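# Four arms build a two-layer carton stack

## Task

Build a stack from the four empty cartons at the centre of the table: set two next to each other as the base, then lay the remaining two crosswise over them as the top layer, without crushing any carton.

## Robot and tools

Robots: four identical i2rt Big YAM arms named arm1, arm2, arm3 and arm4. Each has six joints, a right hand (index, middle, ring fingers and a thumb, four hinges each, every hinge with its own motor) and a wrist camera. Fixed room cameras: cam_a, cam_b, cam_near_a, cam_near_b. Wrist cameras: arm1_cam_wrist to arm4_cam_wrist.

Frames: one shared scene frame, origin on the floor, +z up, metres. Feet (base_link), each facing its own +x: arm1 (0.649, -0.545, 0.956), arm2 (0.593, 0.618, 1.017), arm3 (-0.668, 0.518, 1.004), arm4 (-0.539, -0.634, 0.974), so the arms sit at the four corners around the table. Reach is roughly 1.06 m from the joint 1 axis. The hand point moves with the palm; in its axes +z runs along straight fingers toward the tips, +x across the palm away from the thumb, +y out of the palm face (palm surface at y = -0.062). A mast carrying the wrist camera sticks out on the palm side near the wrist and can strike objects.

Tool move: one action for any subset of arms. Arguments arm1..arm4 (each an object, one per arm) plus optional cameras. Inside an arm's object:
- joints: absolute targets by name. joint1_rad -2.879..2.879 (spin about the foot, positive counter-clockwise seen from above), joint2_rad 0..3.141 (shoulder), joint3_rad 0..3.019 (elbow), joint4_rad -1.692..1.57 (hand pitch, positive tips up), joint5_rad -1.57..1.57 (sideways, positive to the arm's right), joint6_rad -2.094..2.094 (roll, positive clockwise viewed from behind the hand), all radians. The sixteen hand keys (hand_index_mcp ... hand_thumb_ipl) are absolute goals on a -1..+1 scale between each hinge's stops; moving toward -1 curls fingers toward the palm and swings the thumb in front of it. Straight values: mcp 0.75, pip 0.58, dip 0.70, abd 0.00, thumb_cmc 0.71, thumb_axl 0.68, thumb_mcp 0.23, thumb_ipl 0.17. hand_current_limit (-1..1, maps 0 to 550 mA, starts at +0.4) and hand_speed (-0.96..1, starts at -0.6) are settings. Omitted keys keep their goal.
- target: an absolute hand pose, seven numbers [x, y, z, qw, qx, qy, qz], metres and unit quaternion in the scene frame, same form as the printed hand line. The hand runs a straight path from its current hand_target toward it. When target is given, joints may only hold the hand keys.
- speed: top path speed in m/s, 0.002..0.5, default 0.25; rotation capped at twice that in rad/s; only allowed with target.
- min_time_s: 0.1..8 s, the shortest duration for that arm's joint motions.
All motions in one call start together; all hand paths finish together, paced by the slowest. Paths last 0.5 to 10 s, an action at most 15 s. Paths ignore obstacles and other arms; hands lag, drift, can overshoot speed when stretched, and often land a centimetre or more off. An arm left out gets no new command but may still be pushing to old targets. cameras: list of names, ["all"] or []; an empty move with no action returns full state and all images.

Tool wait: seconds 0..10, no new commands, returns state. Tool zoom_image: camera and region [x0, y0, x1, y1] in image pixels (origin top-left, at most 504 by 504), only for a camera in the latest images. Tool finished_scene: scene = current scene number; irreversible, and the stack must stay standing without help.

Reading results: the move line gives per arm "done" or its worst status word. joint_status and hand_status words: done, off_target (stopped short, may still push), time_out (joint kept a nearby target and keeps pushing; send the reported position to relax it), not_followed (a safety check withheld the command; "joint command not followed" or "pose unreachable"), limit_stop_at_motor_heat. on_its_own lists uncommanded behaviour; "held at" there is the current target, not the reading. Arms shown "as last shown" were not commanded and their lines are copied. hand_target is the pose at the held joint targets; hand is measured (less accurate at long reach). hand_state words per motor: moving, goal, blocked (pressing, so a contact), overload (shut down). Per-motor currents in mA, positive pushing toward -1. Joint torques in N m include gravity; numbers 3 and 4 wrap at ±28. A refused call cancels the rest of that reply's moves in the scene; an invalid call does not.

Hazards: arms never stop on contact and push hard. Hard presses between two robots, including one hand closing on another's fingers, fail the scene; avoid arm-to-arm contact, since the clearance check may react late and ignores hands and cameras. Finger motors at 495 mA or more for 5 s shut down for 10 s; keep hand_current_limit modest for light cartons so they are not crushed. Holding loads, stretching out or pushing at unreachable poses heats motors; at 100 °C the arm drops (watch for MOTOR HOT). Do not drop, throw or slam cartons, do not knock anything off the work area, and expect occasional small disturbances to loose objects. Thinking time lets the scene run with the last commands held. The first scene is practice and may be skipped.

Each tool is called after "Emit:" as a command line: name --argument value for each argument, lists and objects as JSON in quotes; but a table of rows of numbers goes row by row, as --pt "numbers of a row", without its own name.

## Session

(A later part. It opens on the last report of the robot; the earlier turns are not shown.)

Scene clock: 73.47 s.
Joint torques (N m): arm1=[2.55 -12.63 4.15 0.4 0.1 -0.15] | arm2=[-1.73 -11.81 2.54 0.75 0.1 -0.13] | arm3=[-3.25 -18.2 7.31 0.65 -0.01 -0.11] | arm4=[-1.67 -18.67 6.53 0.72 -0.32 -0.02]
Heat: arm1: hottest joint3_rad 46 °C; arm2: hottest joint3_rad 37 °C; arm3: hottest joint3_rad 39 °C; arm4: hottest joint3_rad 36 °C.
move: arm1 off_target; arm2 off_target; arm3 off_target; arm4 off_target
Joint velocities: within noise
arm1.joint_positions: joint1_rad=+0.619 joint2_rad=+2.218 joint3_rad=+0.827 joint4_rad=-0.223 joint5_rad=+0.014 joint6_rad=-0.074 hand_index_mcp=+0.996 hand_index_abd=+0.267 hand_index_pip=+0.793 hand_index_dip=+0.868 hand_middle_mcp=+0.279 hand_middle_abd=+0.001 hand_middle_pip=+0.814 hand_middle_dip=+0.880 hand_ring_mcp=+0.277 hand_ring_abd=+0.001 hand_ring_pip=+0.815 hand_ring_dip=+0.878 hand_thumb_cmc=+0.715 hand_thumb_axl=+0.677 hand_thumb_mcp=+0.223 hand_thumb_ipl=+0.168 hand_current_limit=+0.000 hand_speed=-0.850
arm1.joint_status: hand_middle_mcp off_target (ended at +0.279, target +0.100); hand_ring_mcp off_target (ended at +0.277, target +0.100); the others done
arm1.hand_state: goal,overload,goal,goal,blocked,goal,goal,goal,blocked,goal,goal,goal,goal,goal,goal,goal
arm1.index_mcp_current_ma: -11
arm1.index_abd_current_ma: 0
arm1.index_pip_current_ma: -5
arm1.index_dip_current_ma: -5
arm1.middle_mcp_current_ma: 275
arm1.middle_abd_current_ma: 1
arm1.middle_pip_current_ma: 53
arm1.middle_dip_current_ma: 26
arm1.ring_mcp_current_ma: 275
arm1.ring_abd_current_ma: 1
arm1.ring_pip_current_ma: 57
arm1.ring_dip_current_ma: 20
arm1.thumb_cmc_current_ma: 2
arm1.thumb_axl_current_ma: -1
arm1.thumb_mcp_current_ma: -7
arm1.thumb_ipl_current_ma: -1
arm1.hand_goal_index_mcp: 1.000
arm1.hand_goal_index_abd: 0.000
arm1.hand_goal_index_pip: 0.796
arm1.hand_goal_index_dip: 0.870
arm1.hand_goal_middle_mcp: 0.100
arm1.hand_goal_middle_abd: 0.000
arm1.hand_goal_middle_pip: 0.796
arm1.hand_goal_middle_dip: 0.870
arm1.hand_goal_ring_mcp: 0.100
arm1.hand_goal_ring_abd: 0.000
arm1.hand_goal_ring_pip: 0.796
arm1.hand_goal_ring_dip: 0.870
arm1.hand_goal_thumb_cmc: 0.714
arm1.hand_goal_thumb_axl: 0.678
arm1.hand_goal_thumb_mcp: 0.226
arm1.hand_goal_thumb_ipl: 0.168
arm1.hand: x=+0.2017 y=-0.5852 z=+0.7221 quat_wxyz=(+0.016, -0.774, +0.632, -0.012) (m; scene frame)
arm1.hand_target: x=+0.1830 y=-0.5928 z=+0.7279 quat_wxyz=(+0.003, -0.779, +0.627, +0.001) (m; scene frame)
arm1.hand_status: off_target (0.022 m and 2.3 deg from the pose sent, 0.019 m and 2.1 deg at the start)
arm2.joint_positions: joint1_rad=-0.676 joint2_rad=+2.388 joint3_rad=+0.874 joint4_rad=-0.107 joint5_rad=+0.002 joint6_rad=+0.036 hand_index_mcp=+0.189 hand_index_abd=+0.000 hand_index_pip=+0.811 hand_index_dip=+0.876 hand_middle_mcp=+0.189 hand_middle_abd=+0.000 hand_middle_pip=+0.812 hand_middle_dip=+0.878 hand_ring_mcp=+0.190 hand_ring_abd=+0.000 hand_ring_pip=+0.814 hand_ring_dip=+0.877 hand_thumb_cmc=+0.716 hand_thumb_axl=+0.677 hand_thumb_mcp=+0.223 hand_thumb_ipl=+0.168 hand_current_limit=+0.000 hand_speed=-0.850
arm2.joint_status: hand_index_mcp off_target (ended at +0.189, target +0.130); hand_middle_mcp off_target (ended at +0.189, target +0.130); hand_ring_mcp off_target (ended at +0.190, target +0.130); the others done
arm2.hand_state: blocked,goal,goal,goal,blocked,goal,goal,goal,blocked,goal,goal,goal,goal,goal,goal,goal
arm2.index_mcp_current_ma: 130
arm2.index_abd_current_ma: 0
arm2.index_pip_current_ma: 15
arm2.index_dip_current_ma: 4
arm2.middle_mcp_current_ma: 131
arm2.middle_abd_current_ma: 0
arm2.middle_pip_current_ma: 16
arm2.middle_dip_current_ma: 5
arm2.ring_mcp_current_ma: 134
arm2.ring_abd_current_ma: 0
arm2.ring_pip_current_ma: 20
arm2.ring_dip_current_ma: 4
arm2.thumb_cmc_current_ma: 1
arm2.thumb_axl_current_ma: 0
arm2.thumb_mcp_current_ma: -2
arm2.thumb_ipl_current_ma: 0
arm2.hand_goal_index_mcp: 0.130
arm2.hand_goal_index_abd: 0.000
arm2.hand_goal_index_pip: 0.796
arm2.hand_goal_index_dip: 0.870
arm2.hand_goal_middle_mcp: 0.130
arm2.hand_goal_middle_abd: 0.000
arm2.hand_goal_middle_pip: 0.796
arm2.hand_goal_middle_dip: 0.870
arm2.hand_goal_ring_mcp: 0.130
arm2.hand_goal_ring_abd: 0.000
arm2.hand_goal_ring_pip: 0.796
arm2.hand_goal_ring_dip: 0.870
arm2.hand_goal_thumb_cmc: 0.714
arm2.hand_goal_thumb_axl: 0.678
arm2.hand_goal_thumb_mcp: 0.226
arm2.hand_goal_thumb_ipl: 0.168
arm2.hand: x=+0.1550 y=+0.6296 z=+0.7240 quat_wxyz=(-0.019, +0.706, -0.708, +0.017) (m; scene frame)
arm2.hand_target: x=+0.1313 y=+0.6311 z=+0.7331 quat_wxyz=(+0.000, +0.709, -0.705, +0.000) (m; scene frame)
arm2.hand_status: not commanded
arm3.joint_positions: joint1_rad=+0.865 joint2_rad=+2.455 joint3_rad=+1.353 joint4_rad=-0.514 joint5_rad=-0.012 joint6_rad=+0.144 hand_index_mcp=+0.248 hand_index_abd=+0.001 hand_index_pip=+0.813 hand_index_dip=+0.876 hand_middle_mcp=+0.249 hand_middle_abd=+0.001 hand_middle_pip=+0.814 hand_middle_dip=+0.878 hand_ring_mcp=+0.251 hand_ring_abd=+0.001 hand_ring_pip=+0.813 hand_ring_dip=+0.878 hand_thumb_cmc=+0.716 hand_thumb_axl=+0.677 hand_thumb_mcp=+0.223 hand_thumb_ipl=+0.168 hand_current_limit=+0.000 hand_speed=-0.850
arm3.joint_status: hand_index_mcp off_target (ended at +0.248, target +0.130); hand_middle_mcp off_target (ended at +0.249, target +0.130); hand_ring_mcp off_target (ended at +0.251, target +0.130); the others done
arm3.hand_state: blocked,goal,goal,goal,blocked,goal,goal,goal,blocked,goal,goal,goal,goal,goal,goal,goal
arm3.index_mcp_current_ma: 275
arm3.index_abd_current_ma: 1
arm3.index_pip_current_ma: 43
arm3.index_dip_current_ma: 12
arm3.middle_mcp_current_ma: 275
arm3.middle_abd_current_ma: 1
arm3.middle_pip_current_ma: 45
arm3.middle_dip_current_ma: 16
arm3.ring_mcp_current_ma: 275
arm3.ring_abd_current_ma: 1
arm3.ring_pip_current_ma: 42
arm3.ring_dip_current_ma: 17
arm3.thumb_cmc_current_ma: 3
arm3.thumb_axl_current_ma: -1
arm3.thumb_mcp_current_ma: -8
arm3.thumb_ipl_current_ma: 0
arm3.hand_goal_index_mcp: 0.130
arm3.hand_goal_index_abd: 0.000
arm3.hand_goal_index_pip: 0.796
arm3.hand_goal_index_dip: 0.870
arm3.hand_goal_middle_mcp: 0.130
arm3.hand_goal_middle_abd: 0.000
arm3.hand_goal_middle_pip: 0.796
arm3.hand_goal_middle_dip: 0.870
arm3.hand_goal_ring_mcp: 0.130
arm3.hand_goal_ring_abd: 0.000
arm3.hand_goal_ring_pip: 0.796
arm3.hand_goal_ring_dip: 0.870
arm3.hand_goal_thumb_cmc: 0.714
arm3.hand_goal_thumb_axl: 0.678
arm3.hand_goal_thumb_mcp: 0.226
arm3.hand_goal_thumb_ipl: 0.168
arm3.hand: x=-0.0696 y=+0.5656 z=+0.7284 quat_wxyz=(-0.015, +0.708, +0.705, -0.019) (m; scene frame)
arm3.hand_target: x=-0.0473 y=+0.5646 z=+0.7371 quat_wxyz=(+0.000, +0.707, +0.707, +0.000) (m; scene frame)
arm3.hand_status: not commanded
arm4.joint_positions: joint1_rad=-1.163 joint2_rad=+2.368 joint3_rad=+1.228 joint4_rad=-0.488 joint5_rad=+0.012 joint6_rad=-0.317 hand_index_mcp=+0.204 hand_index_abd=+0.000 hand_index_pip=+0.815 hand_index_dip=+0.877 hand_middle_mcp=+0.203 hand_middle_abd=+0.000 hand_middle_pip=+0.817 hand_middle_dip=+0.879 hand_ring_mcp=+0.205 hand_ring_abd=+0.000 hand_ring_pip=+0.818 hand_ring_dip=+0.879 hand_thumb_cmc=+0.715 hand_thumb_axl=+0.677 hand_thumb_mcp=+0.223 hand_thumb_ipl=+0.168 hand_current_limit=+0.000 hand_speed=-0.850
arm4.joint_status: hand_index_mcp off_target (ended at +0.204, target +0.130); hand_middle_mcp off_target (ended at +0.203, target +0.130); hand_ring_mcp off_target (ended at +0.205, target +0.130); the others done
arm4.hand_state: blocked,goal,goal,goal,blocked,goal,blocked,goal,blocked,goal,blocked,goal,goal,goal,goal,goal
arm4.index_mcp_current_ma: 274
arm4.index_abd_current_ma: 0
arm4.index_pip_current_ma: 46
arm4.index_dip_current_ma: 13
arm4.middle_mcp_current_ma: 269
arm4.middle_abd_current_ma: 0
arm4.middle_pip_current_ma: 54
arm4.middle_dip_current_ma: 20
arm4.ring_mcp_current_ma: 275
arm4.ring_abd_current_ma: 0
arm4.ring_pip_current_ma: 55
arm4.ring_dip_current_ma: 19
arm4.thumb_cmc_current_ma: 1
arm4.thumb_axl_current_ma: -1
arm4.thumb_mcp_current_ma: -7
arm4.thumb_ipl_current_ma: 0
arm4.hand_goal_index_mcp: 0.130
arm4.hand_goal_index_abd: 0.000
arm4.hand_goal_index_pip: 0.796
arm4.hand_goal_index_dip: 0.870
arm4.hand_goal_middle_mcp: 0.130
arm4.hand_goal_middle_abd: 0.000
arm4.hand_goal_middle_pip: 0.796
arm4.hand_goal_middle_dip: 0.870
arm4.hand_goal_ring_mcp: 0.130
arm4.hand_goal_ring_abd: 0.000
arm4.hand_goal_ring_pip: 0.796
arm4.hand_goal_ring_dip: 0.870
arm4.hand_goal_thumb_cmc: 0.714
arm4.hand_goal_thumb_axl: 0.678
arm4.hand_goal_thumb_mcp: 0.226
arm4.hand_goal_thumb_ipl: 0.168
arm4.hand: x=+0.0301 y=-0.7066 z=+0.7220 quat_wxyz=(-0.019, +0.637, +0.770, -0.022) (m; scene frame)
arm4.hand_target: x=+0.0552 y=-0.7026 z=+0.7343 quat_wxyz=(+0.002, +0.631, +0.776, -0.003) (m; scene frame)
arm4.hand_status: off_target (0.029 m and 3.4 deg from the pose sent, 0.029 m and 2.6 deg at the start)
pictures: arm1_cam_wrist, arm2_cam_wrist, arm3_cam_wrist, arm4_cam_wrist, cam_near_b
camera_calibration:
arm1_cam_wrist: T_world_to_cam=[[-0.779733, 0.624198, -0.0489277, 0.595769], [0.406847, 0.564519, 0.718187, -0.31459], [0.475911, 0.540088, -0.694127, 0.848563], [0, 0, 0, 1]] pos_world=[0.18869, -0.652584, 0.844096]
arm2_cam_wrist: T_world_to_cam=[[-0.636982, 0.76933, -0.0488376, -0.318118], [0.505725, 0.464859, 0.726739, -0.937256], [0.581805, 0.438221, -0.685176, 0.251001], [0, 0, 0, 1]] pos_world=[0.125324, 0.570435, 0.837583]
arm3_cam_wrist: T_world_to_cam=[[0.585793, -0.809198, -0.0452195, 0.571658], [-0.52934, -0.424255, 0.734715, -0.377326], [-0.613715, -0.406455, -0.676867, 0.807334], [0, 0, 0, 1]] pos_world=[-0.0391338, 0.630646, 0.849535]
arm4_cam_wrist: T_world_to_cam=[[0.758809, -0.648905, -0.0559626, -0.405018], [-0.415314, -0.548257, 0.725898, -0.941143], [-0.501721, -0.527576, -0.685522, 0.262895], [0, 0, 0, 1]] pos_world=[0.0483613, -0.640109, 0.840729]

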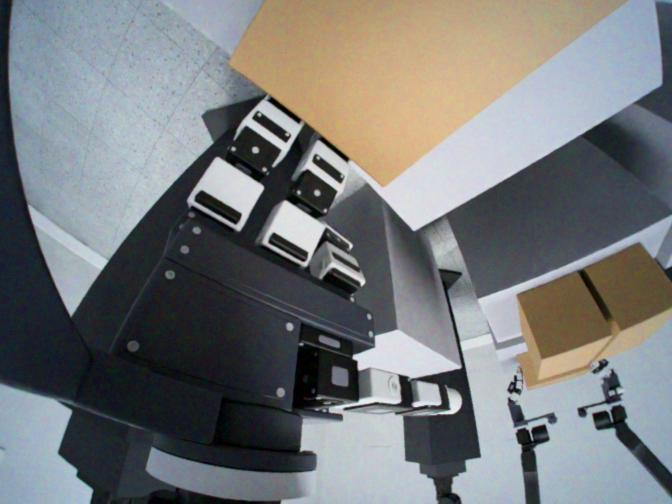

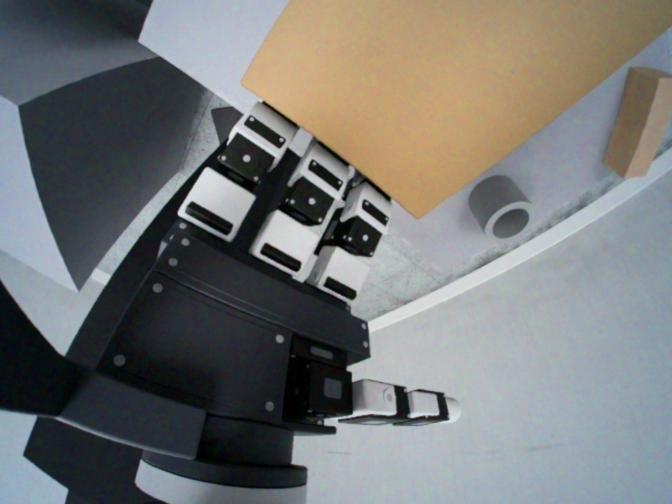

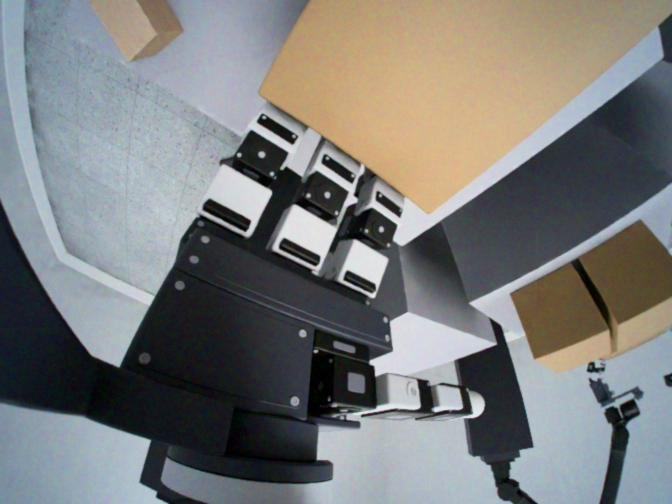

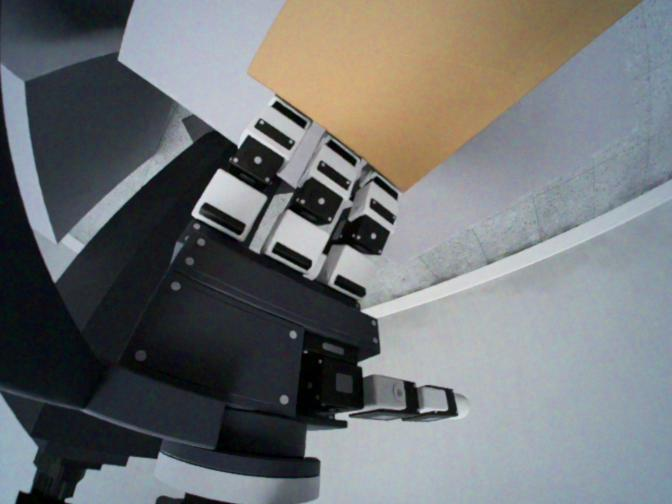

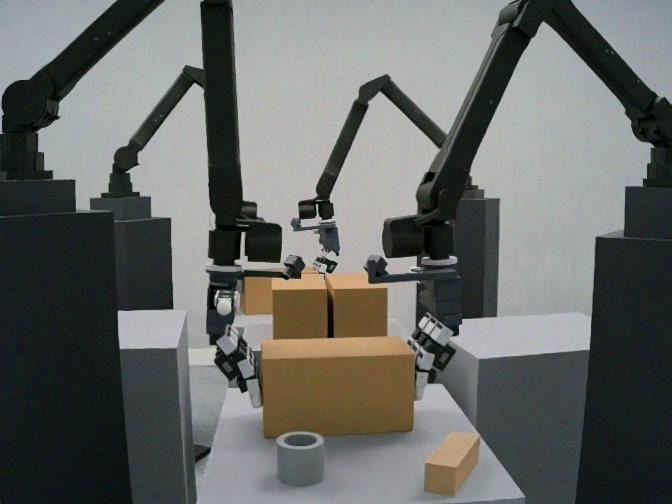

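Emit:
move --arm1 '{"target": [0.181, -0.593, 0.873, 0, 0.7780, -0.6283, 0], "speed": 0.1}' --arm4 '{"target": [0.057, -0.702, 0.878, 0, 0.631, 0.776, 0], "speed": 0.1}' --arm2 '{"target": [0.129, 0.631, 0.865, 0, 0.7085, -0.7057, 0], "speed": 0.1}' --arm3 '{"target": [-0.045, 0.565, 0.889, 0, 0.7071, 0.7071, 0], "speed": 0.1}' --cameras '["arm1_cam_wrist", "arm4_cam_wrist", "cam_near_b", "cam_b"]'

Scene clock: 81.63 s.
Joint torques (N m): arm1=[2.26 -13.98 7.71 0.54 -0.11 -0.1] | arm2=[-1.55 -12.81 4.22 0.62 0.14 -0.08] | arm3=[-3.43 -20.66 8.58 0.44 0.03 -0.14] | arm4=[-1.96 -21.36 7.42 0.58 -0.61 -0.06]
Heat: arm1: hottest joint3_rad 45 °C; arm2: hottest joint3_rad 37 °C; arm3: hottest joint2_rad 39 °C; arm4: hottest joint3_rad 36 °C.
move: arm1 off_target; arm2 off_target; arm3 off_target; arm4 off_target
Joint velocities: within noise
arm1.joint_positions: joint1_rad=+0.619 joint2_rad=+1.844 joint3_rad=+0.776 joint4_rad=-0.595 joint5_rad=+0.017 joint6_rad=-0.074 hand_index_mcp=+0.996 hand_index_abd=+0.267 hand_index_pip=+0.793 hand_index_dip=+0.868 hand_middle_mcp=+0.178 hand_middle_abd=+0.001 hand_middle_pip=+0.823 hand_middle_dip=+0.886 hand_ring_mcp=+0.174 hand_ring_abd=+0.001 hand_ring_pip=+0.826 hand_ring_dip=+0.883 hand_thumb_cmc=+0.715 hand_thumb_axl=+0.677 hand_thumb_mcp=+0.223 hand_thumb_ipl=+0.168 hand_current_limit=+0.000 hand_speed=-0.850
arm1.joint_status: not commanded
arm1.hand_state: goal,overload,goal,goal,blocked,goal,blocked,goal,blocked,goal,blocked,goal,goal,goal,goal,goal
arm1.index_mcp_current_ma: -11
arm1.index_abd_current_ma: 0
arm1.index_pip_current_ma: -5
arm1.index_dip_current_ma: -5
arm1.middle_mcp_current_ma: 275
arm1.middle_abd_current_ma: 1
arm1.middle_pip_current_ma: 85
arm1.middle_dip_current_ma: 46
arm1.ring_mcp_current_ma: 275
arm1.ring_abd_current_ma: 1
arm1.ring_pip_current_ma: 99
arm1.ring_dip_current_ma: 38
arm1.thumb_cmc_current_ma: 2
arm1.thumb_axl_current_ma: -1
arm1.thumb_mcp_current_ma: -7
arm1.thumb_ipl_current_ma: -1
arm1.hand_goal_index_mcp: 1.000
arm1.hand_goal_index_abd: 0.000
arm1.hand_goal_index_pip: 0.796
arm1.hand_goal_index_dip: 0.870
arm1.hand_goal_middle_mcp: 0.100
arm1.hand_goal_middle_abd: 0.000
arm1.hand_goal_middle_pip: 0.796
arm1.hand_goal_middle_dip: 0.870
arm1.hand_goal_ring_mcp: 0.100
arm1.hand_goal_ring_abd: 0.000
arm1.hand_goal_ring_pip: 0.796
arm1.hand_goal_ring_dip: 0.870
arm1.hand_goal_thumb_cmc: 0.714
arm1.hand_goal_thumb_axl: 0.678
arm1.hand_goal_thumb_mcp: 0.226
arm1.hand_goal_thumb_ipl: 0.168
arm1.on_its_own: hand_middle_mcp moved -0.101 toward your old target +0.100; hand_ring_mcp moved -0.103 toward your old target +0.100
arm1.hand: x=+0.2132 y=-0.5819 z=+0.8452 quat_wxyz=(+0.035, -0.774, +0.632, -0.028) (m; scene frame)
arm1.hand_target: x=+0.1805 y=-0.5923 z=+0.8731 quat_wxyz=(+0.000, -0.778, +0.628, +0.002) (m; scene frame)
arm1.hand_status: off_target (0.044 m and 5.2 deg from the pose sent, 0.152 m and 2.4 deg at the start)
arm2.joint_positions: joint1_rad=-0.676 joint2_rad=+2.031 joint3_rad=+0.777 joint4_rad=-0.397 joint5_rad=+0.002 joint6_rad=+0.035 hand_index_mcp=+0.165 hand_index_abd=+0.000 hand_index_pip=+0.813 hand_index_dip=+0.877 hand_middle_mcp=+0.166 hand_middle_abd=+0.000 hand_middle_pip=+0.813 hand_middle_dip=+0.878 hand_ring_mcp=+0.167 hand_ring_abd=+0.000 hand_ring_pip=+0.814 hand_ring_dip=+0.877 hand_thumb_cmc=+0.716 hand_thumb_axl=+0.677 hand_thumb_mcp=+0.223 hand_thumb_ipl=+0.168 hand_current_limit=+0.000 hand_speed=-0.850
arm2.joint_status: not commanded
arm2.hand_state: blocked,goal,goal,goal,blocked,goal,goal,goal,blocked,goal,goal,goal,goal,goal,goal,goal
arm2.index_mcp_current_ma: 60
arm2.index_abd_current_ma: 0
arm2.index_pip_current_ma: 19
arm2.index_dip_current_ma: 5
arm2.middle_mcp_current_ma: 62
arm2.middle_abd_current_ma: 0
arm2.middle_pip_current_ma: 18
arm2.middle_dip_current_ma: 6
arm2.ring_mcp_current_ma: 65
arm2.ring_abd_current_ma: 0
arm2.ring_pip_current_ma: 20
arm2.ring_dip_current_ma: 4
arm2.thumb_cmc_current_ma: 1
arm2.thumb_axl_current_ma: 0
arm2.thumb_mcp_current_ma: -2
arm2.thumb_ipl_current_ma: 0
arm2.hand_goal_index_mcp: 0.130
arm2.hand_goal_index_abd: 0.000
arm2.hand_goal_index_pip: 0.796
arm2.hand_goal_index_dip: 0.870
arm2.hand_goal_middle_mcp: 0.130
arm2.hand_goal_middle_abd: 0.000
arm2.hand_goal_middle_pip: 0.796
arm2.hand_goal_middle_dip: 0.870
arm2.hand_goal_ring_mcp: 0.130
arm2.hand_goal_ring_abd: 0.000
arm2.hand_goal_ring_pip: 0.796
arm2.hand_goal_ring_dip: 0.870
arm2.hand_goal_thumb_cmc: 0.714
arm2.hand_goal_thumb_axl: 0.678
arm2.hand_goal_thumb_mcp: 0.226
arm2.hand_goal_thumb_ipl: 0.168
arm2.on_its_own: hand_index_mcp moved -0.024 toward your old target +0.130; hand_middle_mcp moved -0.023 toward your old target +0.130; hand_ring_mcp moved -0.023 toward your old target +0.130
arm2.hand: x=+0.1584 y=+0.6297 z=+0.8401 quat_wxyz=(-0.030, +0.706, -0.707, +0.027) (m; scene frame)
arm2.hand_target: x=+0.1289 y=+0.6310 z=+0.8642 quat_wxyz=(-0.001, +0.709, -0.706, +0.000) (m; scene frame)
arm2.hand_status: off_target (0.039 m and 4.6 deg from the pose sent, 0.143 m and 3.0 deg at the start)
arm3.joint_positions: joint1_rad=+0.865 joint2_rad=+2.183 joint3_rad=+1.287 joint4_rad=-0.759 joint5_rad=-0.012 joint6_rad=+0.144 hand_index_mcp=+0.169 hand_index_abd=+0.001 hand_index_pip=+0.815 hand_index_dip=+0.877 hand_middle_mcp=+0.171 hand_middle_abd=+0.001 hand_middle_pip=+0.814 hand_middle_dip=+0.878 hand_ring_mcp=+0.174 hand_ring_abd=+0.001 hand_ring_pip=+0.813 hand_ring_dip=+0.878 hand_thumb_cmc=+0.716 hand_thumb_axl=+0.677 hand_thumb_mcp=+0.223 hand_thumb_ipl=+0.168 hand_current_limit=+0.000 hand_speed=-0.850
arm3.joint_status: not commanded
arm3.hand_state: blocked,goal,goal,goal,blocked,goal,goal,goal,blocked,goal,goal,goal,goal,goal,goal,goal
arm3.index_mcp_current_ma: 128
arm3.index_abd_current_ma: 1
arm3.index_pip_current_ma: 48
arm3.index_dip_current_ma: 14
arm3.middle_mcp_current_ma: 135
arm3.middle_abd_current_ma: 1
arm3.middle_pip_current_ma: 47
arm3.middle_dip_current_ma: 17
arm3.ring_mcp_current_ma: 147
arm3.ring_abd_current_ma: 1
arm3.ring_pip_current_ma: 42
arm3.ring_dip_current_ma: 17
arm3.thumb_cmc_current_ma: 3
arm3.thumb_axl_current_ma: -1
arm3.thumb_mcp_current_ma: -8
arm3.thumb_ipl_current_ma: 0
arm3.hand_goal_index_mcp: 0.130
arm3.hand_goal_index_abd: 0.000
arm3.hand_goal_index_pip: 0.796
arm3.hand_goal_index_dip: 0.870
arm3.hand_goal_middle_mcp: 0.130
arm3.hand_goal_middle_abd: 0.000
arm3.hand_goal_middle_pip: 0.796
arm3.hand_goal_middle_dip: 0.870
arm3.hand_goal_ring_mcp: 0.130
arm3.hand_goal_ring_abd: 0.000
arm3.hand_goal_ring_pip: 0.796
arm3.hand_goal_ring_dip: 0.870
arm3.hand_goal_thumb_cmc: 0.714
arm3.hand_goal_thumb_axl: 0.678
arm3.hand_goal_thumb_mcp: 0.226
arm3.hand_goal_thumb_ipl: 0.168
arm3.on_its_own: hand_index_mcp moved -0.079 toward your old target +0.130; hand_middle_mcp moved -0.078 toward your old target +0.130; hand_ring_mcp moved -0.077 toward your old target +0.130
arm3.hand: x=-0.0760 y=+0.5662 z=+0.8515 quat_wxyz=(-0.027, +0.708, +0.705, -0.035) (m; scene frame)
arm3.hand_target: x=-0.0455 y=+0.5650 z=+0.8881 quat_wxyz=(+0.000, +0.707, +0.707, -0.001) (m; scene frame)
arm3.hand_status: off_target (0.049 m and 5.1 deg from the pose sent, 0.162 m and 2.8 deg at the start)
arm4.joint_positions: joint1_rad=-1.163 joint2_rad=+2.100 joint3_rad=+1.194 joint4_rad=-0.751 joint5_rad=+0.012 joint6_rad=-0.317 hand_index_mcp=+0.175 hand_index_abd=+0.000 hand_index_pip=+0.815 hand_index_dip=+0.877 hand_middle_mcp=+0.173 hand_middle_abd=+0.000 hand_middle_pip=+0.818 hand_middle_dip=+0.880 hand_ring_mcp=+0.174 hand_ring_abd=+0.000 hand_ring_pip=+0.820 hand_ring_dip=+0.881 hand_thumb_cmc=+0.715 hand_thumb_axl=+0.677 hand_thumb_mcp=+0.223 hand_thumb_ipl=+0.168 hand_current_limit=+0.000 hand_speed=-0.850
arm4.joint_status: not commanded
arm4.hand_state: blocked,goal,goal,goal,blocked,goal,blocked,goal,blocked,goal,blocked,goal,goal,goal,goal,goal
arm4.index_mcp_current_ma: 147
arm4.index_abd_current_ma: 0
arm4.index_pip_current_ma: 47
arm4.index_dip_current_ma: 13
arm4.middle_mcp_current_ma: 141
arm4.middle_abd_current_ma: 0
arm4.middle_pip_current_ma: 58
arm4.middle_dip_current_ma: 21
arm4.ring_mcp_current_ma: 145
arm4.ring_abd_current_ma: 0
arm4.ring_pip_current_ma: 64
arm4.ring_dip_current_ma: 23
arm4.thumb_cmc_current_ma: 1
arm4.thumb_axl_current_ma: -1
arm4.thumb_mcp_current_ma: -7
arm4.thumb_ipl_current_ma: 0
arm4.hand_goal_index_mcp: 0.130
arm4.hand_goal_index_abd: 0.000
arm4.hand_goal_index_pip: 0.796
arm4.hand_goal_index_dip: 0.870
arm4.hand_goal_middle_mcp: 0.130
arm4.hand_goal_middle_abd: 0.000
arm4.hand_goal_middle_pip: 0.796
arm4.hand_goal_middle_dip: 0.870
arm4.hand_goal_ring_mcp: 0.130
arm4.hand_goal_ring_abd: 0.000
arm4.hand_goal_ring_pip: 0.796
arm4.hand_goal_ring_dip: 0.870
arm4.hand_goal_thumb_cmc: 0.714
arm4.hand_goal_thumb_axl: 0.678
arm4.hand_goal_thumb_mcp: 0.226
arm4.hand_goal_thumb_ipl: 0.168
arm4.on_its_own: hand_index_mcp moved -0.029 toward your old target +0.130; hand_middle_mcp moved -0.030 toward your old target +0.130; hand_ring_mcp moved -0.031 toward your old target +0.130
arm4.hand: x=+0.0302 y=-0.7060 z=+0.8433 quat_wxyz=(-0.031, +0.636, +0.770, -0.030) (m; scene frame)
arm4.hand_target: x=+0.0570 y=-0.7023 z=+0.8771 quat_wxyz=(+0.000, +0.631, +0.776, -0.001) (m; scene frame)
arm4.hand_status: off_target (0.044 m and 5.0 deg from the pose sent, 0.158 m and 3.4 deg at the start)
pictures: arm1_cam_wrist, arm4_cam_wrist, cam_b, cam_near_b
camera_calibration:
arm1_cam_wrist: T_world_to_cam=[[-0.777029, 0.624262, -0.0807632, 0.635078], [0.371192, 0.558045, 0.742161, -0.425942], [0.508372, 0.546702, -0.665338, 0.89928], [0, 0, 0, 1]] pos_world=[0.194411, -0.650399, 0.965734]
arm4_cam_wrist: T_world_to_cam=[[0.756743, -0.648764, -0.0802844, -0.377247], [-0.394266, -0.550912, 0.735561, -1.03943], [-0.521435, -0.524977, -0.672684, 0.338061], [0, 0, 0, 1]] pos_world=[0.0519426, -0.639907, 0.961688]

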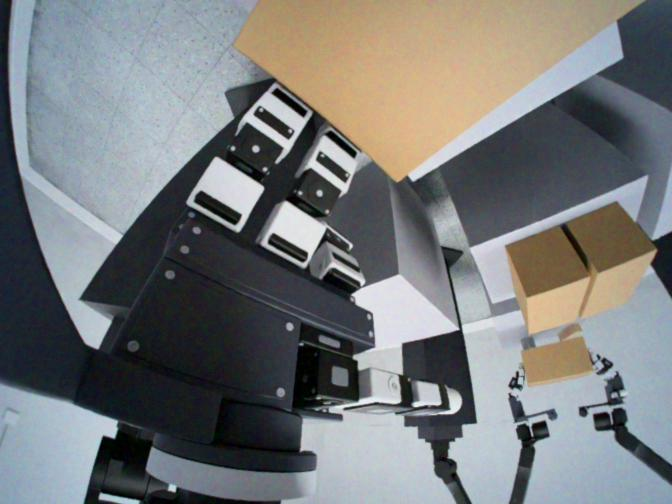

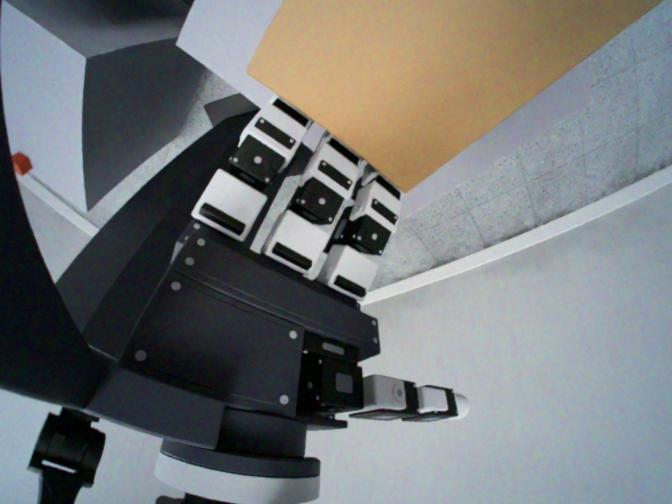

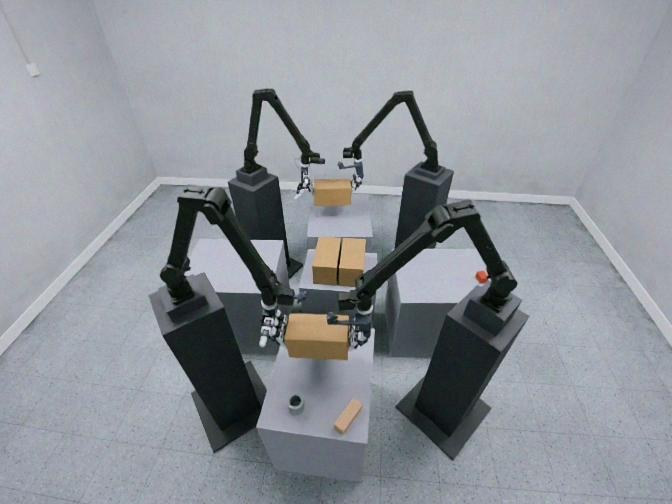

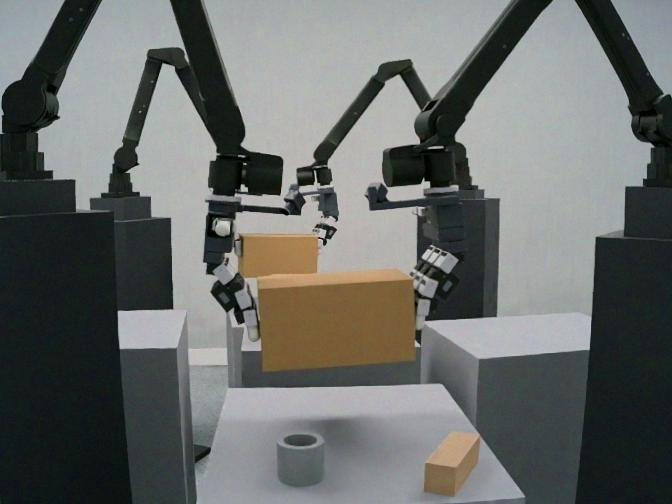

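Emit:
move --arm1 '{"target": [0.138, -0.311, 0.973, 0, 0.7284, -0.6852, 0], "speed": 0.1, "joints": {"hand_middle_mcp": 0.07, "hand_ring_mcp": 0.07}}' --arm4 '{"target": [0.002, -0.406, 0.975, 0, 0.6852, 0.7284, 0], "speed": 0.1, "joints": {"hand_index_mcp": 0.1, "hand_middle_mcp": 0.1, "hand_ring_mcp": 0.1}}' --arm2 '{"target": [0.113, 0.3425, 0.976, 0, 0.6909, -0.7229, 0], "speed": 0.1, "joints": {"hand_index_mcp": 0.1, "hand_middle_mcp": 0.1, "hand_ring_mcp": 0.1}}' --arm3 '{"target": [-0.056, 0.300, 1.008, 0, 0.7229, 0.6909, 0], "speed": 0.1, "joints": {"hand_index_mcp": 0.1, "hand_middle_mcp": 0.1, "hand_ring_mcp": 0.1}}' --cameras '["cam_near_b", "cam_near_a", "cam_b"]'

Scene clock: 114.17 s.
Joint torques (N m): arm1=[1.55 -12.45 13.23 0.12 -0.54 -0.15] | arm2=[-1.61 -12.1 9.98 0.25 0.75 0.25] | arm3=[-2.2 -20.25 14.65 0.17 -0.49 -0.18] | arm4=[-2.96 -19.49 13.7 0.08 0.51 0.29]
Heat: arm1: hottest joint3_rad 47 °C; arm2: hottest joint3_rad 37 °C; arm3: hottest joint2_rad 40 °C; arm4: hottest joint2_rad 38 °C.
move: arm1 off_target; arm2 off_target; arm3 off_target; arm4 off_target
Joint velocities: within noise
arm1.joint_positions: joint1_rad=+0.025 joint2_rad=+1.766 joint3_rad=+1.078 joint4_rad=-0.953 joint5_rad=+0.016 joint6_rad=-0.522 hand_index_mcp=+0.996 hand_index_abd=+0.267 hand_index_pip=+0.793 hand_index_dip=+0.868 hand_middle_mcp=+0.120 hand_middle_abd=+0.002 hand_middle_pip=+0.824 hand_middle_dip=+0.887 hand_ring_mcp=+0.127 hand_ring_abd=+0.001 hand_ring_pip=+0.827 hand_ring_dip=+0.884 hand_thumb_cmc=+0.715 hand_thumb_axl=+0.677 hand_thumb_mcp=+0.223 hand_thumb_ipl=+0.168 hand_current_limit=+0.000 hand_speed=-0.850
arm1.joint_status: hand_middle_mcp off_target (ended at +0.120, target +0.070); hand_ring_mcp off_target (ended at +0.127, target +0.070)
arm1.hand_state: goal,overload,goal,goal,blocked,goal,blocked,goal,blocked,goal,blocked,goal,goal,goal,goal,goal
arm1.index_mcp_current_ma: -11
arm1.index_abd_current_ma: 0
arm1.index_pip_current_ma: -5
arm1.index_dip_current_ma: -5
arm1.middle_mcp_current_ma: 193
arm1.middle_abd_current_ma: 4
arm1.middle_pip_current_ma: 91
arm1.middle_dip_current_ma: 50
arm1.ring_mcp_current_ma: 225
arm1.ring_abd_current_ma: 1
arm1.ring_pip_current_ma: 102
arm1.ring_dip_current_ma: 41
arm1.thumb_cmc_current_ma: 2
arm1.thumb_axl_current_ma: -1
arm1.thumb_mcp_current_ma: -7
arm1.thumb_ipl_current_ma: -1
arm1.hand_goal_index_mcp: 1.000
arm1.hand_goal_index_abd: 0.000
arm1.hand_goal_index_pip: 0.796
arm1.hand_goal_index_dip: 0.870
arm1.hand_goal_middle_mcp: 0.070
arm1.hand_goal_middle_abd: 0.000
arm1.hand_goal_middle_pip: 0.796
arm1.hand_goal_middle_dip: 0.870
arm1.hand_goal_ring_mcp: 0.070
arm1.hand_goal_ring_abd: 0.000
arm1.hand_goal_ring_pip: 0.796
arm1.hand_goal_ring_dip: 0.870
arm1.hand_goal_thumb_cmc: 0.714
arm1.hand_goal_thumb_axl: 0.678
arm1.hand_goal_thumb_mcp: 0.226
arm1.hand_goal_thumb_ipl: 0.168
arm1.hand: x=+0.1719 y=-0.3266 z=+0.9478 quat_wxyz=(+0.013, -0.726, +0.687, -0.034) (m; scene frame)
arm1.hand_target: x=+0.1399 y=-0.3153 z=+0.9720 quat_wxyz=(-0.004, -0.729, +0.685, -0.004) (m; scene frame)
arm1.hand_status: off_target (0.045 m and 4.2 deg from the pose sent, 0.309 m and 9.6 deg at the start)
arm2.joint_positions: joint1_rad=-0.053 joint2_rad=+1.923 joint3_rad=+1.116 joint4_rad=-0.839 joint5_rad=-0.002 joint6_rad=+0.673 hand_index_mcp=+0.144 hand_index_abd=+0.000 hand_index_pip=+0.816 hand_index_dip=+0.879 hand_middle_mcp=+0.139 hand_middle_abd=+0.000 hand_middle_pip=+0.813 hand_middle_dip=+0.878 hand_ring_mcp=+0.132 hand_ring_abd=+0.000 hand_ring_pip=+0.814 hand_ring_dip=+0.877 hand_thumb_cmc=+0.715 hand_thumb_axl=+0.677 hand_thumb_mcp=+0.223 hand_thumb_ipl=+0.168 hand_current_limit=+0.000 hand_speed=-0.850
arm2.joint_status: hand_index_mcp off_target (ended at +0.144, target +0.100); hand_middle_mcp off_target (ended at +0.139, target +0.100); hand_ring_mcp off_target (ended at +0.132, target +0.100)
arm2.hand_state: blocked,goal,goal,goal,blocked,goal,goal,goal,blocked,goal,goal,goal,goal,goal,goal,goal
arm2.index_mcp_current_ma: 83
arm2.index_abd_current_ma: 0
arm2.index_pip_current_ma: 23
arm2.index_dip_current_ma: 7
arm2.middle_mcp_current_ma: 69
arm2.middle_abd_current_ma: 0
arm2.middle_pip_current_ma: 18
arm2.middle_dip_current_ma: 6
arm2.ring_mcp_current_ma: 51
arm2.ring_abd_current_ma: 0
arm2.ring_pip_current_ma: 20
arm2.ring_dip_current_ma: 4
arm2.thumb_cmc_current_ma: 0
arm2.thumb_axl_current_ma: 0
arm2.thumb_mcp_current_ma: -2
arm2.thumb_ipl_current_ma: 0
arm2.hand_goal_index_mcp: 0.100
arm2.hand_goal_index_abd: 0.000
arm2.hand_goal_index_pip: 0.796
arm2.hand_goal_index_dip: 0.870
arm2.hand_goal_middle_mcp: 0.100
arm2.hand_goal_middle_abd: 0.000
arm2.hand_goal_middle_pip: 0.796
arm2.hand_goal_middle_dip: 0.870
arm2.hand_goal_ring_mcp: 0.100
arm2.hand_goal_ring_abd: 0.000
arm2.hand_goal_ring_pip: 0.796
arm2.hand_goal_ring_dip: 0.870
arm2.hand_goal_thumb_cmc: 0.714
arm2.hand_goal_thumb_axl: 0.678
arm2.hand_goal_thumb_mcp: 0.226
arm2.hand_goal_thumb_ipl: 0.168
arm2.hand: x=+0.1426 y=+0.3602 z=+0.9525 quat_wxyz=(-0.037, +0.701, -0.712, +0.006) (m; scene frame)
arm2.hand_target: x=+0.1138 y=+0.3464 z=+0.9752 quat_wxyz=(-0.003, +0.692, -0.722, -0.005) (m; scene frame)
arm2.hand_status: off_target (0.042 m and 4.6 deg from the pose sent, 0.321 m and 5.3 deg at the start)
arm3.joint_positions: joint1_rad=+0.363 joint2_rad=+2.023 joint3_rad=+1.350 joint4_rad=-1.031 joint5_rad=-0.004 joint6_rad=-0.282 hand_index_mcp=+0.132 hand_index_abd=+0.001 hand_index_pip=+0.813 hand_index_dip=+0.877 hand_middle_mcp=+0.145 hand_middle_abd=+0.001 hand_middle_pip=+0.814 hand_middle_dip=+0.878 hand_ring_mcp=+0.153 hand_ring_abd=+0.000 hand_ring_pip=+0.820 hand_ring_dip=+0.882 hand_thumb_cmc=+0.715 hand_thumb_axl=+0.677 hand_thumb_mcp=+0.223 hand_thumb_ipl=+0.168 hand_current_limit=+0.000 hand_speed=-0.850
arm3.joint_status: hand_index_mcp off_target (ended at +0.132, target +0.100); hand_middle_mcp off_target (ended at +0.145, target +0.100); hand_ring_mcp off_target (ended at +0.153, target +0.100)
arm3.hand_state: blocked,goal,goal,goal,blocked,goal,goal,goal,blocked,goal,blocked,goal,goal,goal,goal,goal
arm3.index_mcp_current_ma: 101
arm3.index_abd_current_ma: 1
arm3.index_pip_current_ma: 43
arm3.index_dip_current_ma: 14
arm3.middle_mcp_current_ma: 151
arm3.middle_abd_current_ma: 1
arm3.middle_pip_current_ma: 47
arm3.middle_dip_current_ma: 17
arm3.ring_mcp_current_ma: 187
arm3.ring_abd_current_ma: 0
arm3.ring_pip_current_ma: 63
arm3.ring_dip_current_ma: 29
arm3.thumb_cmc_current_ma: 2
arm3.thumb_axl_current_ma: -1
arm3.thumb_mcp_current_ma: -8
arm3.thumb_ipl_current_ma: 0
arm3.hand_goal_index_mcp: 0.100
arm3.hand_goal_index_abd: 0.000
arm3.hand_goal_index_pip: 0.796
arm3.hand_goal_index_dip: 0.870
arm3.hand_goal_middle_mcp: 0.100
arm3.hand_goal_middle_abd: 0.000
arm3.hand_goal_middle_pip: 0.796
arm3.hand_goal_middle_dip: 0.870
arm3.hand_goal_ring_mcp: 0.100
arm3.hand_goal_ring_abd: 0.000
arm3.hand_goal_ring_pip: 0.796
arm3.hand_goal_ring_dip: 0.870
arm3.hand_goal_thumb_cmc: 0.714
arm3.hand_goal_thumb_axl: 0.678
arm3.hand_goal_thumb_mcp: 0.226
arm3.hand_goal_thumb_ipl: 0.168
arm3.hand: x=-0.1045 y=+0.3066 z=+0.9516 quat_wxyz=(-0.057, +0.733, +0.677, -0.033) (m; scene frame)
arm3.hand_target: x=-0.0595 y=+0.2970 z=+1.0095 quat_wxyz=(+0.000, +0.726, +0.687, +0.000) (m; scene frame)
arm3.hand_status: off_target (0.075 m and 7.8 deg from the pose sent, 0.309 m and 5.6 deg at the start)
arm4.joint_positions: joint1_rad=-0.527 joint2_rad=+1.921 joint3_rad=+1.194 joint4_rad=-0.963 joint5_rad=-0.011 joint6_rad=+0.404 hand_index_mcp=+0.148 hand_index_abd=+0.000 hand_index_pip=+0.819 hand_index_dip=+0.873 hand_middle_mcp=+0.140 hand_middle_abd=+0.001 hand_middle_pip=+0.818 hand_middle_dip=+0.877 hand_ring_mcp=+0.132 hand_ring_abd=+0.000 hand_ring_pip=+0.816 hand_ring_dip=+0.881 hand_thumb_cmc=+0.715 hand_thumb_axl=+0.677 hand_thumb_mcp=+0.223 hand_thumb_ipl=+0.168 hand_current_limit=+0.000 hand_speed=-0.850
arm4.joint_status: hand_index_mcp off_target (ended at +0.148, target +0.100); hand_middle_mcp off_target (ended at +0.140, target +0.100); hand_ring_mcp off_target (ended at +0.132, target +0.100)
arm4.hand_state: blocked,goal,blocked,goal,blocked,goal,blocked,goal,blocked,goal,blocked,goal,goal,goal,goal,goal
arm4.index_mcp_current_ma: 159
arm4.index_abd_current_ma: 0
arm4.index_pip_current_ma: 60
arm4.index_dip_current_ma: 4
arm4.middle_mcp_current_ma: 129
arm4.middle_abd_current_ma: 0
arm4.middle_pip_current_ma: 58
arm4.middle_dip_current_ma: 13
arm4.ring_mcp_current_ma: 96
arm4.ring_abd_current_ma: 0
arm4.ring_pip_current_ma: 51
arm4.ring_dip_current_ma: 23
arm4.thumb_cmc_current_ma: 1
arm4.thumb_axl_current_ma: -1
arm4.thumb_mcp_current_ma: -7
arm4.thumb_ipl_current_ma: 0
arm4.hand_goal_index_mcp: 0.100
arm4.hand_goal_index_abd: 0.000
arm4.hand_goal_index_pip: 0.796
arm4.hand_goal_index_dip: 0.870
arm4.hand_goal_middle_mcp: 0.100
arm4.hand_goal_middle_abd: 0.000
arm4.hand_goal_middle_pip: 0.796
arm4.hand_goal_middle_dip: 0.870
arm4.hand_goal_ring_mcp: 0.100
arm4.hand_goal_ring_abd: 0.000
arm4.hand_goal_ring_pip: 0.796
arm4.hand_goal_ring_dip: 0.870
arm4.hand_goal_thumb_cmc: 0.714
arm4.hand_goal_thumb_axl: 0.678
arm4.hand_goal_thumb_mcp: 0.226
arm4.hand_goal_thumb_ipl: 0.168
arm4.hand: x=-0.0413 y=-0.4177 z=+0.9281 quat_wxyz=(-0.022, +0.668, +0.742, -0.056) (m; scene frame)
arm4.hand_target: x=-0.0007 y=-0.4021 z=+0.9762 quat_wxyz=(+0.001, +0.678, +0.735, +0.000) (m; scene frame)
arm4.hand_status: off_target (0.065 m and 7.3 deg from the pose sent, 0.329 m and 8.8 deg at the start)
pictures: cam_b, cam_near_a, cam_near_b

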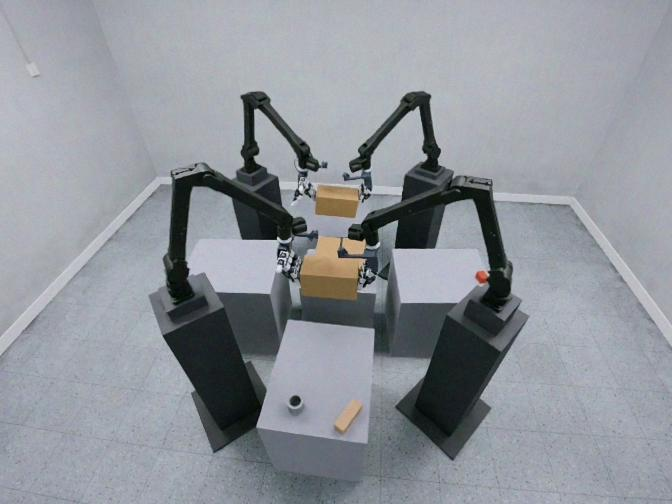

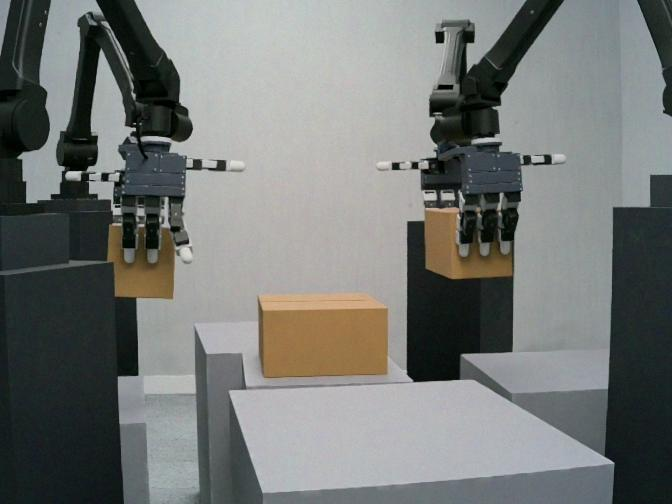

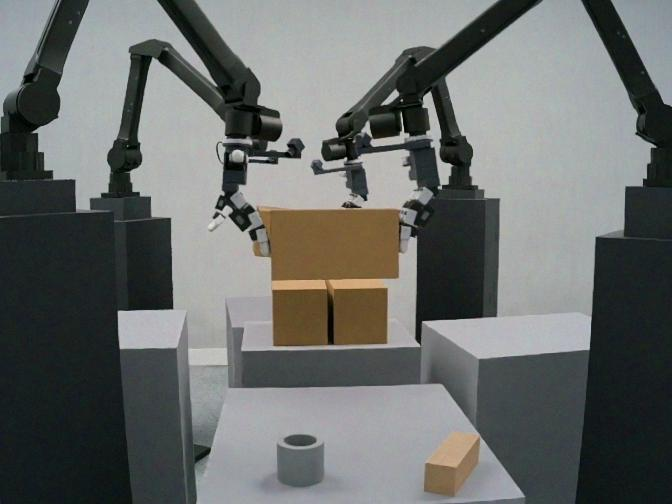

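Emit:
move --arm2 '{"target": [0.096, 0.081, 0.950, 0.0299, 0.6839, -0.7283, 0.0318], "speed": 0.1}' --arm3 '{"target": [-0.079, 0.041, 0.952, 0.0318, 0.7283, 0.6839, -0.0299], "speed": 0.1}' --arm1 '{"target": [0.111, -0.238, 0.993, 0, 0.6858, -0.7278, 0], "speed": 0.1}' --arm4 '{"target": [-0.034, -0.311, 1.006, 0, 0.7278, 0.6858, 0], "speed": 0.1}' --cameras '["cam_near_b", "cam_near_a", "cam_b"]'

Emit:
zoom_image --camera "cam_near_a" --region '[130, 170, 440, 400]'

Emit:
zoom_image --camera "cam_near_b" --region '[220, 160, 440, 370]'

Scene clock: 143.37 s.
Joint torques (N m): arm1=[1.14 -14.74 14.95 0.4 -0.43 0.18] | arm2=[-2.84 -17.38 11.95 0.29 1.04 0.18] | arm3=[-1.03 -20.19 16.05 0.42 -0.83 -0.21] | arm4=[-3.55 -17.67 14.98 0.18 0.95 0.37]
Heat: arm1: hottest joint3_rad 55 °C; arm2: hottest joint3_rad 43 °C; arm3: hottest joint3_rad 41 °C; arm4: hottest joint3_rad 40 °C.
move: arm1 off_target; arm2 off_target; arm3 off_target; arm4 off_target
Joint velocities: within noise
arm1.joint_positions: joint1_rad=-0.057 joint2_rad=+1.861 joint3_rad=+1.267 joint4_rad=-1.069 joint5_rad=+0.021 joint6_rad=-0.514 hand_index_mcp=+0.996 hand_index_abd=+0.267 hand_index_pip=+0.793 hand_index_dip=+0.868 hand_middle_mcp=+0.120 hand_middle_abd=+0.002 hand_middle_pip=+0.824 hand_middle_dip=+0.887 hand_ring_mcp=+0.127 hand_ring_abd=+0.001 hand_ring_pip=+0.828 hand_ring_dip=+0.884 hand_thumb_cmc=+0.715 hand_thumb_axl=+0.677 hand_thumb_mcp=+0.223 hand_thumb_ipl=+0.168 hand_current_limit=+0.000 hand_speed=-0.850
arm1.joint_status: not commanded
arm1.hand_state: goal,overload,goal,goal,blocked,goal,blocked,goal,blocked,goal,blocked,goal,goal,goal,goal,goal
arm1.index_mcp_current_ma: -11
arm1.index_abd_current_ma: 0
arm1.index_pip_current_ma: -5
arm1.index_dip_current_ma: -5
arm1.middle_mcp_current_ma: 193
arm1.middle_abd_current_ma: 4
arm1.middle_pip_current_ma: 91
arm1.middle_dip_current_ma: 50
arm1.ring_mcp_current_ma: 225
arm1.ring_abd_current_ma: 1
arm1.ring_pip_current_ma: 106
arm1.ring_dip_current_ma: 41
arm1.thumb_cmc_current_ma: 2
arm1.thumb_axl_current_ma: -1
arm1.thumb_mcp_current_ma: -7
arm1.thumb_ipl_current_ma: -1
arm1.hand_goal_index_mcp: 1.000
arm1.hand_goal_index_abd: 0.000
arm1.hand_goal_index_pip: 0.796
arm1.hand_goal_index_dip: 0.870
arm1.hand_goal_middle_mcp: 0.070
arm1.hand_goal_middle_abd: 0.000
arm1.hand_goal_middle_pip: 0.796
arm1.hand_goal_middle_dip: 0.870
arm1.hand_goal_ring_mcp: 0.070
arm1.hand_goal_ring_abd: 0.000
arm1.hand_goal_ring_pip: 0.796
arm1.hand_goal_ring_dip: 0.870
arm1.hand_goal_thumb_cmc: 0.714
arm1.hand_goal_thumb_axl: 0.678
arm1.hand_goal_thumb_mcp: 0.226
arm1.hand_goal_thumb_ipl: 0.168
arm1.hand: x=+0.1506 y=-0.2608 z=+0.9593 quat_wxyz=(+0.017, -0.694, +0.718, -0.045) (m; scene frame)
arm1.hand_target: x=+0.1143 y=-0.2390 z=+0.9941 quat_wxyz=(-0.001, -0.686, +0.728, +0.000) (m; scene frame)
arm1.hand_status: off_target (0.057 m and 5.7 deg from the pose sent, 0.117 m and 7.8 deg at the start)
arm2.joint_positions: joint1_rad=+0.240 joint2_rad=+2.353 joint3_rad=+1.827 joint4_rad=-1.046 joint5_rad=-0.068 joint6_rad=+0.986 hand_index_mcp=+0.144 hand_index_abd=+0.002 hand_index_pip=+0.825 hand_index_dip=+0.883 hand_middle_mcp=+0.139 hand_middle_abd=+0.000 hand_middle_pip=+0.815 hand_middle_dip=+0.879 hand_ring_mcp=+0.128 hand_ring_abd=+0.000 hand_ring_pip=+0.813 hand_ring_dip=+0.877 hand_thumb_cmc=+0.715 hand_thumb_axl=+0.677 hand_thumb_mcp=+0.223 hand_thumb_ipl=+0.168 hand_current_limit=+0.000 hand_speed=-0.850
arm2.joint_status: not commanded
arm2.hand_state: blocked,goal,blocked,goal,blocked,goal,goal,goal,blocked,goal,goal,goal,goal,goal,goal,goal
arm2.index_mcp_current_ma: 85
arm2.index_abd_current_ma: 0
arm2.index_pip_current_ma: 40
arm2.index_dip_current_ma: 13
arm2.middle_mcp_current_ma: 69
arm2.middle_abd_current_ma: 0
arm2.middle_pip_current_ma: 21
arm2.middle_dip_current_ma: 8
arm2.ring_mcp_current_ma: 42
arm2.ring_abd_current_ma: 0
arm2.ring_pip_current_ma: 19
arm2.ring_dip_current_ma: 4
arm2.thumb_cmc_current_ma: 0
arm2.thumb_axl_current_ma: 0
arm2.thumb_mcp_current_ma: -2
arm2.thumb_ipl_current_ma: 0
arm2.hand_goal_index_mcp: 0.100
arm2.hand_goal_index_abd: 0.000
arm2.hand_goal_index_pip: 0.796
arm2.hand_goal_index_dip: 0.870
arm2.hand_goal_middle_mcp: 0.100
arm2.hand_goal_middle_abd: 0.000
arm2.hand_goal_middle_pip: 0.796
arm2.hand_goal_middle_dip: 0.870
arm2.hand_goal_ring_mcp: 0.100
arm2.hand_goal_ring_abd: 0.000
arm2.hand_goal_ring_pip: 0.796
arm2.hand_goal_ring_dip: 0.870
arm2.hand_goal_thumb_cmc: 0.714
arm2.hand_goal_thumb_axl: 0.678
arm2.hand_goal_thumb_mcp: 0.226
arm2.hand_goal_thumb_ipl: 0.168
arm2.hand: x=+0.1302 y=+0.0948 z=+0.9234 quat_wxyz=(-0.007, +0.694, -0.719, +0.034) (m; scene frame)
arm2.hand_target: x=+0.0984 y=+0.0839 z=+0.9489 quat_wxyz=(+0.030, +0.681, -0.731, +0.029) (m; scene frame)
arm2.hand_status: off_target (0.045 m and 4.5 deg from the pose sent, 0.283 m and 8.7 deg at the start)
arm3.joint_positions: joint1_rad=-0.005 joint2_rad=+2.286 joint3_rad=+1.709 joint4_rad=-1.034 joint5_rad=+0.068 joint6_rad=-0.617 hand_index_mcp=+0.137 hand_index_abd=+0.001 hand_index_pip=+0.815 hand_index_dip=+0.878 hand_middle_mcp=+0.145 hand_middle_abd=+0.001 hand_middle_pip=+0.816 hand_middle_dip=+0.879 hand_ring_mcp=+0.147 hand_ring_abd=+0.000 hand_ring_pip=+0.822 hand_ring_dip=+0.884 hand_thumb_cmc=+0.715 hand_thumb_axl=+0.677 hand_thumb_mcp=+0.223 hand_thumb_ipl=+0.168 hand_current_limit=+0.000 hand_speed=-0.850
arm3.joint_status: not commanded
arm3.hand_state: blocked,goal,goal,goal,blocked,goal,goal,goal,blocked,goal,blocked,goal,goal,goal,goal,goal
arm3.index_mcp_current_ma: 119
arm3.index_abd_current_ma: 2
arm3.index_pip_current_ma: 49
arm3.index_dip_current_ma: 16
arm3.middle_mcp_current_ma: 151
arm3.middle_abd_current_ma: 1
arm3.middle_pip_current_ma: 51
arm3.middle_dip_current_ma: 19
arm3.ring_mcp_current_ma: 160
arm3.ring_abd_current_ma: 0
arm3.ring_pip_current_ma: 71
arm3.ring_dip_current_ma: 33
arm3.thumb_cmc_current_ma: 1
arm3.thumb_axl_current_ma: -1
arm3.thumb_mcp_current_ma: -8
arm3.thumb_ipl_current_ma: 0
arm3.hand_goal_index_mcp: 0.100
arm3.hand_goal_index_abd: 0.000
arm3.hand_goal_index_pip: 0.796
arm3.hand_goal_index_dip: 0.870
arm3.hand_goal_middle_mcp: 0.100
arm3.hand_goal_middle_abd: 0.000
arm3.hand_goal_middle_pip: 0.796
arm3.hand_goal_middle_dip: 0.870
arm3.hand_goal_ring_mcp: 0.100
arm3.hand_goal_ring_abd: 0.000
arm3.hand_goal_ring_pip: 0.796
arm3.hand_goal_ring_dip: 0.870
arm3.hand_goal_thumb_cmc: 0.714
arm3.hand_goal_thumb_axl: 0.678
arm3.hand_goal_thumb_mcp: 0.226
arm3.hand_goal_thumb_ipl: 0.168
arm3.hand: x=-0.1232 y=+0.0546 z=+0.9200 quat_wxyz=(-0.012, +0.745, +0.666, -0.041) (m; scene frame)
arm3.hand_target: x=-0.0825 y=+0.0443 z=+0.9524 quat_wxyz=(+0.031, +0.731, +0.681, -0.028) (m; scene frame)
arm3.hand_status: off_target (0.056 m and 5.9 deg from the pose sent, 0.267 m and 10.2 deg at the start)
arm4.joint_positions: joint1_rad=-0.329 joint2_rad=+1.914 joint3_rad=+1.320 joint4_rad=-1.075 joint5_rad=-0.022 joint6_rad=+0.730 hand_index_mcp=+0.141 hand_index_abd=+0.000 hand_index_pip=+0.818 hand_index_dip=+0.873 hand_middle_mcp=+0.139 hand_middle_abd=+0.001 hand_middle_pip=+0.820 hand_middle_dip=+0.881 hand_ring_mcp=+0.141 hand_ring_abd=+0.000 hand_ring_pip=+0.825 hand_ring_dip=+0.883 hand_thumb_cmc=+0.715 hand_thumb_axl=+0.677 hand_thumb_mcp=+0.223 hand_thumb_ipl=+0.168 hand_current_limit=+0.000 hand_speed=-0.850
arm4.joint_status: not commanded
arm4.hand_state: blocked,goal,blocked,goal,blocked,goal,blocked,goal,blocked,goal,blocked,goal,goal,goal,goal,goal
arm4.index_mcp_current_ma: 133
arm4.index_abd_current_ma: 0
arm4.index_pip_current_ma: 57
arm4.index_dip_current_ma: 5
arm4.middle_mcp_current_ma: 123
arm4.middle_abd_current_ma: 0
arm4.middle_pip_current_ma: 64
arm4.middle_dip_current_ma: 24
arm4.ring_mcp_current_ma: 130
arm4.ring_abd_current_ma: 0
arm4.ring_pip_current_ma: 80
arm4.ring_dip_current_ma: 29
arm4.thumb_cmc_current_ma: 1
arm4.thumb_axl_current_ma: -1
arm4.thumb_mcp_current_ma: -7
arm4.thumb_ipl_current_ma: 0
arm4.hand_goal_index_mcp: 0.100
arm4.hand_goal_index_abd: 0.000
arm4.hand_goal_index_pip: 0.796
arm4.hand_goal_index_dip: 0.870
arm4.hand_goal_middle_mcp: 0.100
arm4.hand_goal_middle_abd: 0.000
arm4.hand_goal_middle_pip: 0.796
arm4.hand_goal_middle_dip: 0.870
arm4.hand_goal_ring_mcp: 0.100
arm4.hand_goal_ring_abd: 0.000
arm4.hand_goal_ring_pip: 0.796
arm4.hand_goal_ring_dip: 0.870
arm4.hand_goal_thumb_cmc: 0.714
arm4.hand_goal_thumb_axl: 0.678
arm4.hand_goal_thumb_mcp: 0.226
arm4.hand_goal_thumb_ipl: 0.168
arm4.hand: x=-0.0726 y=-0.3288 z=+0.9704 quat_wxyz=(-0.012, +0.715, +0.697, -0.050) (m; scene frame)
arm4.hand_target: x=-0.0365 y=-0.3133 z=+1.0068 quat_wxyz=(+0.001, +0.728, +0.685, +0.000) (m; scene frame)
arm4.hand_status: off_target (0.055 m and 6.2 deg from the pose sent, 0.132 m and 11.6 deg at the start)
pictures: cam_b, cam_near_a, cam_near_b

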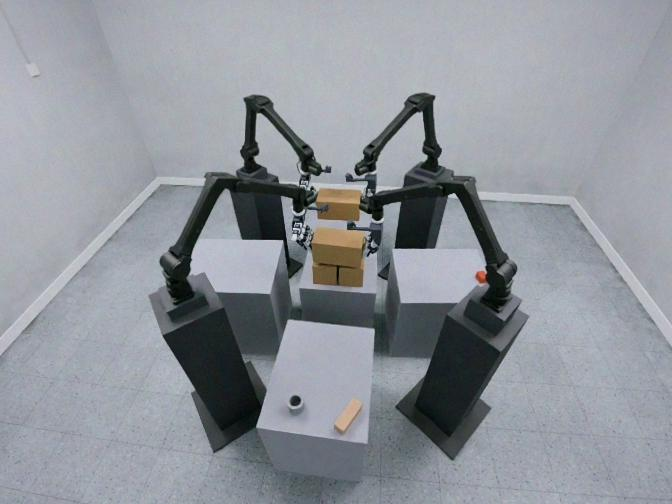

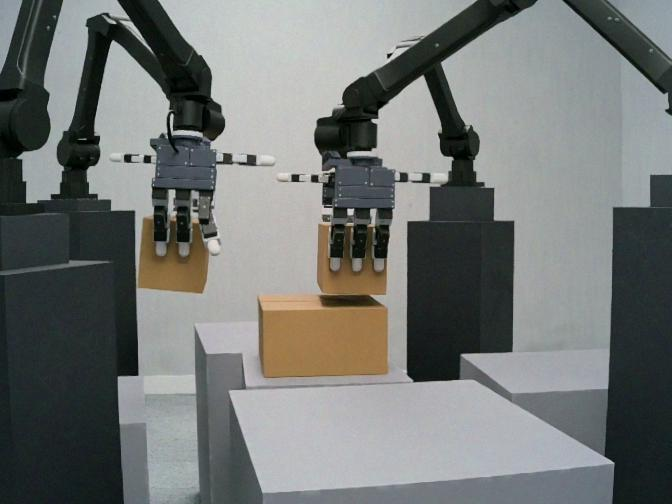

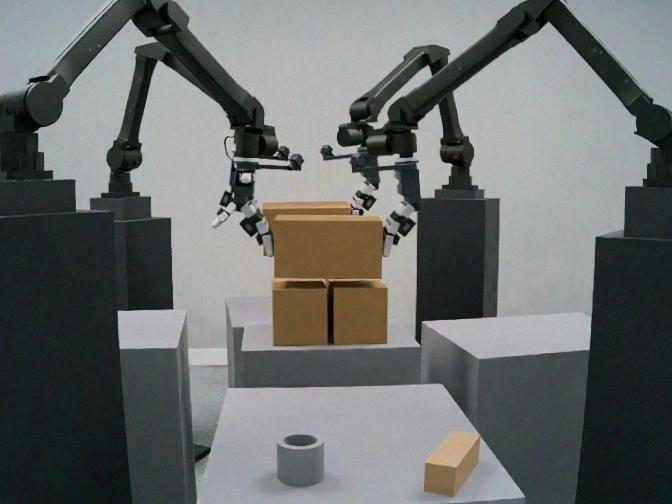

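Scaled by 1.626 from the camera's 672x504 image, which has a finer 960x720 frame.

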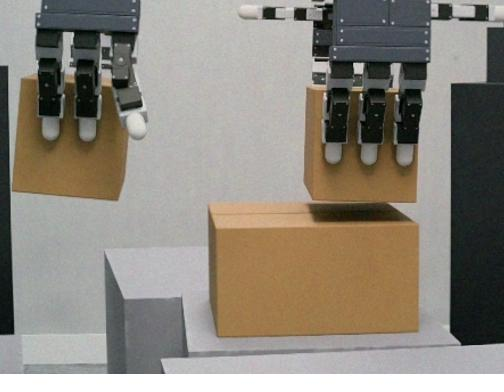

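Scaled by 2.291 from the camera's 672x504 image, which has a finer 960x720 frame.

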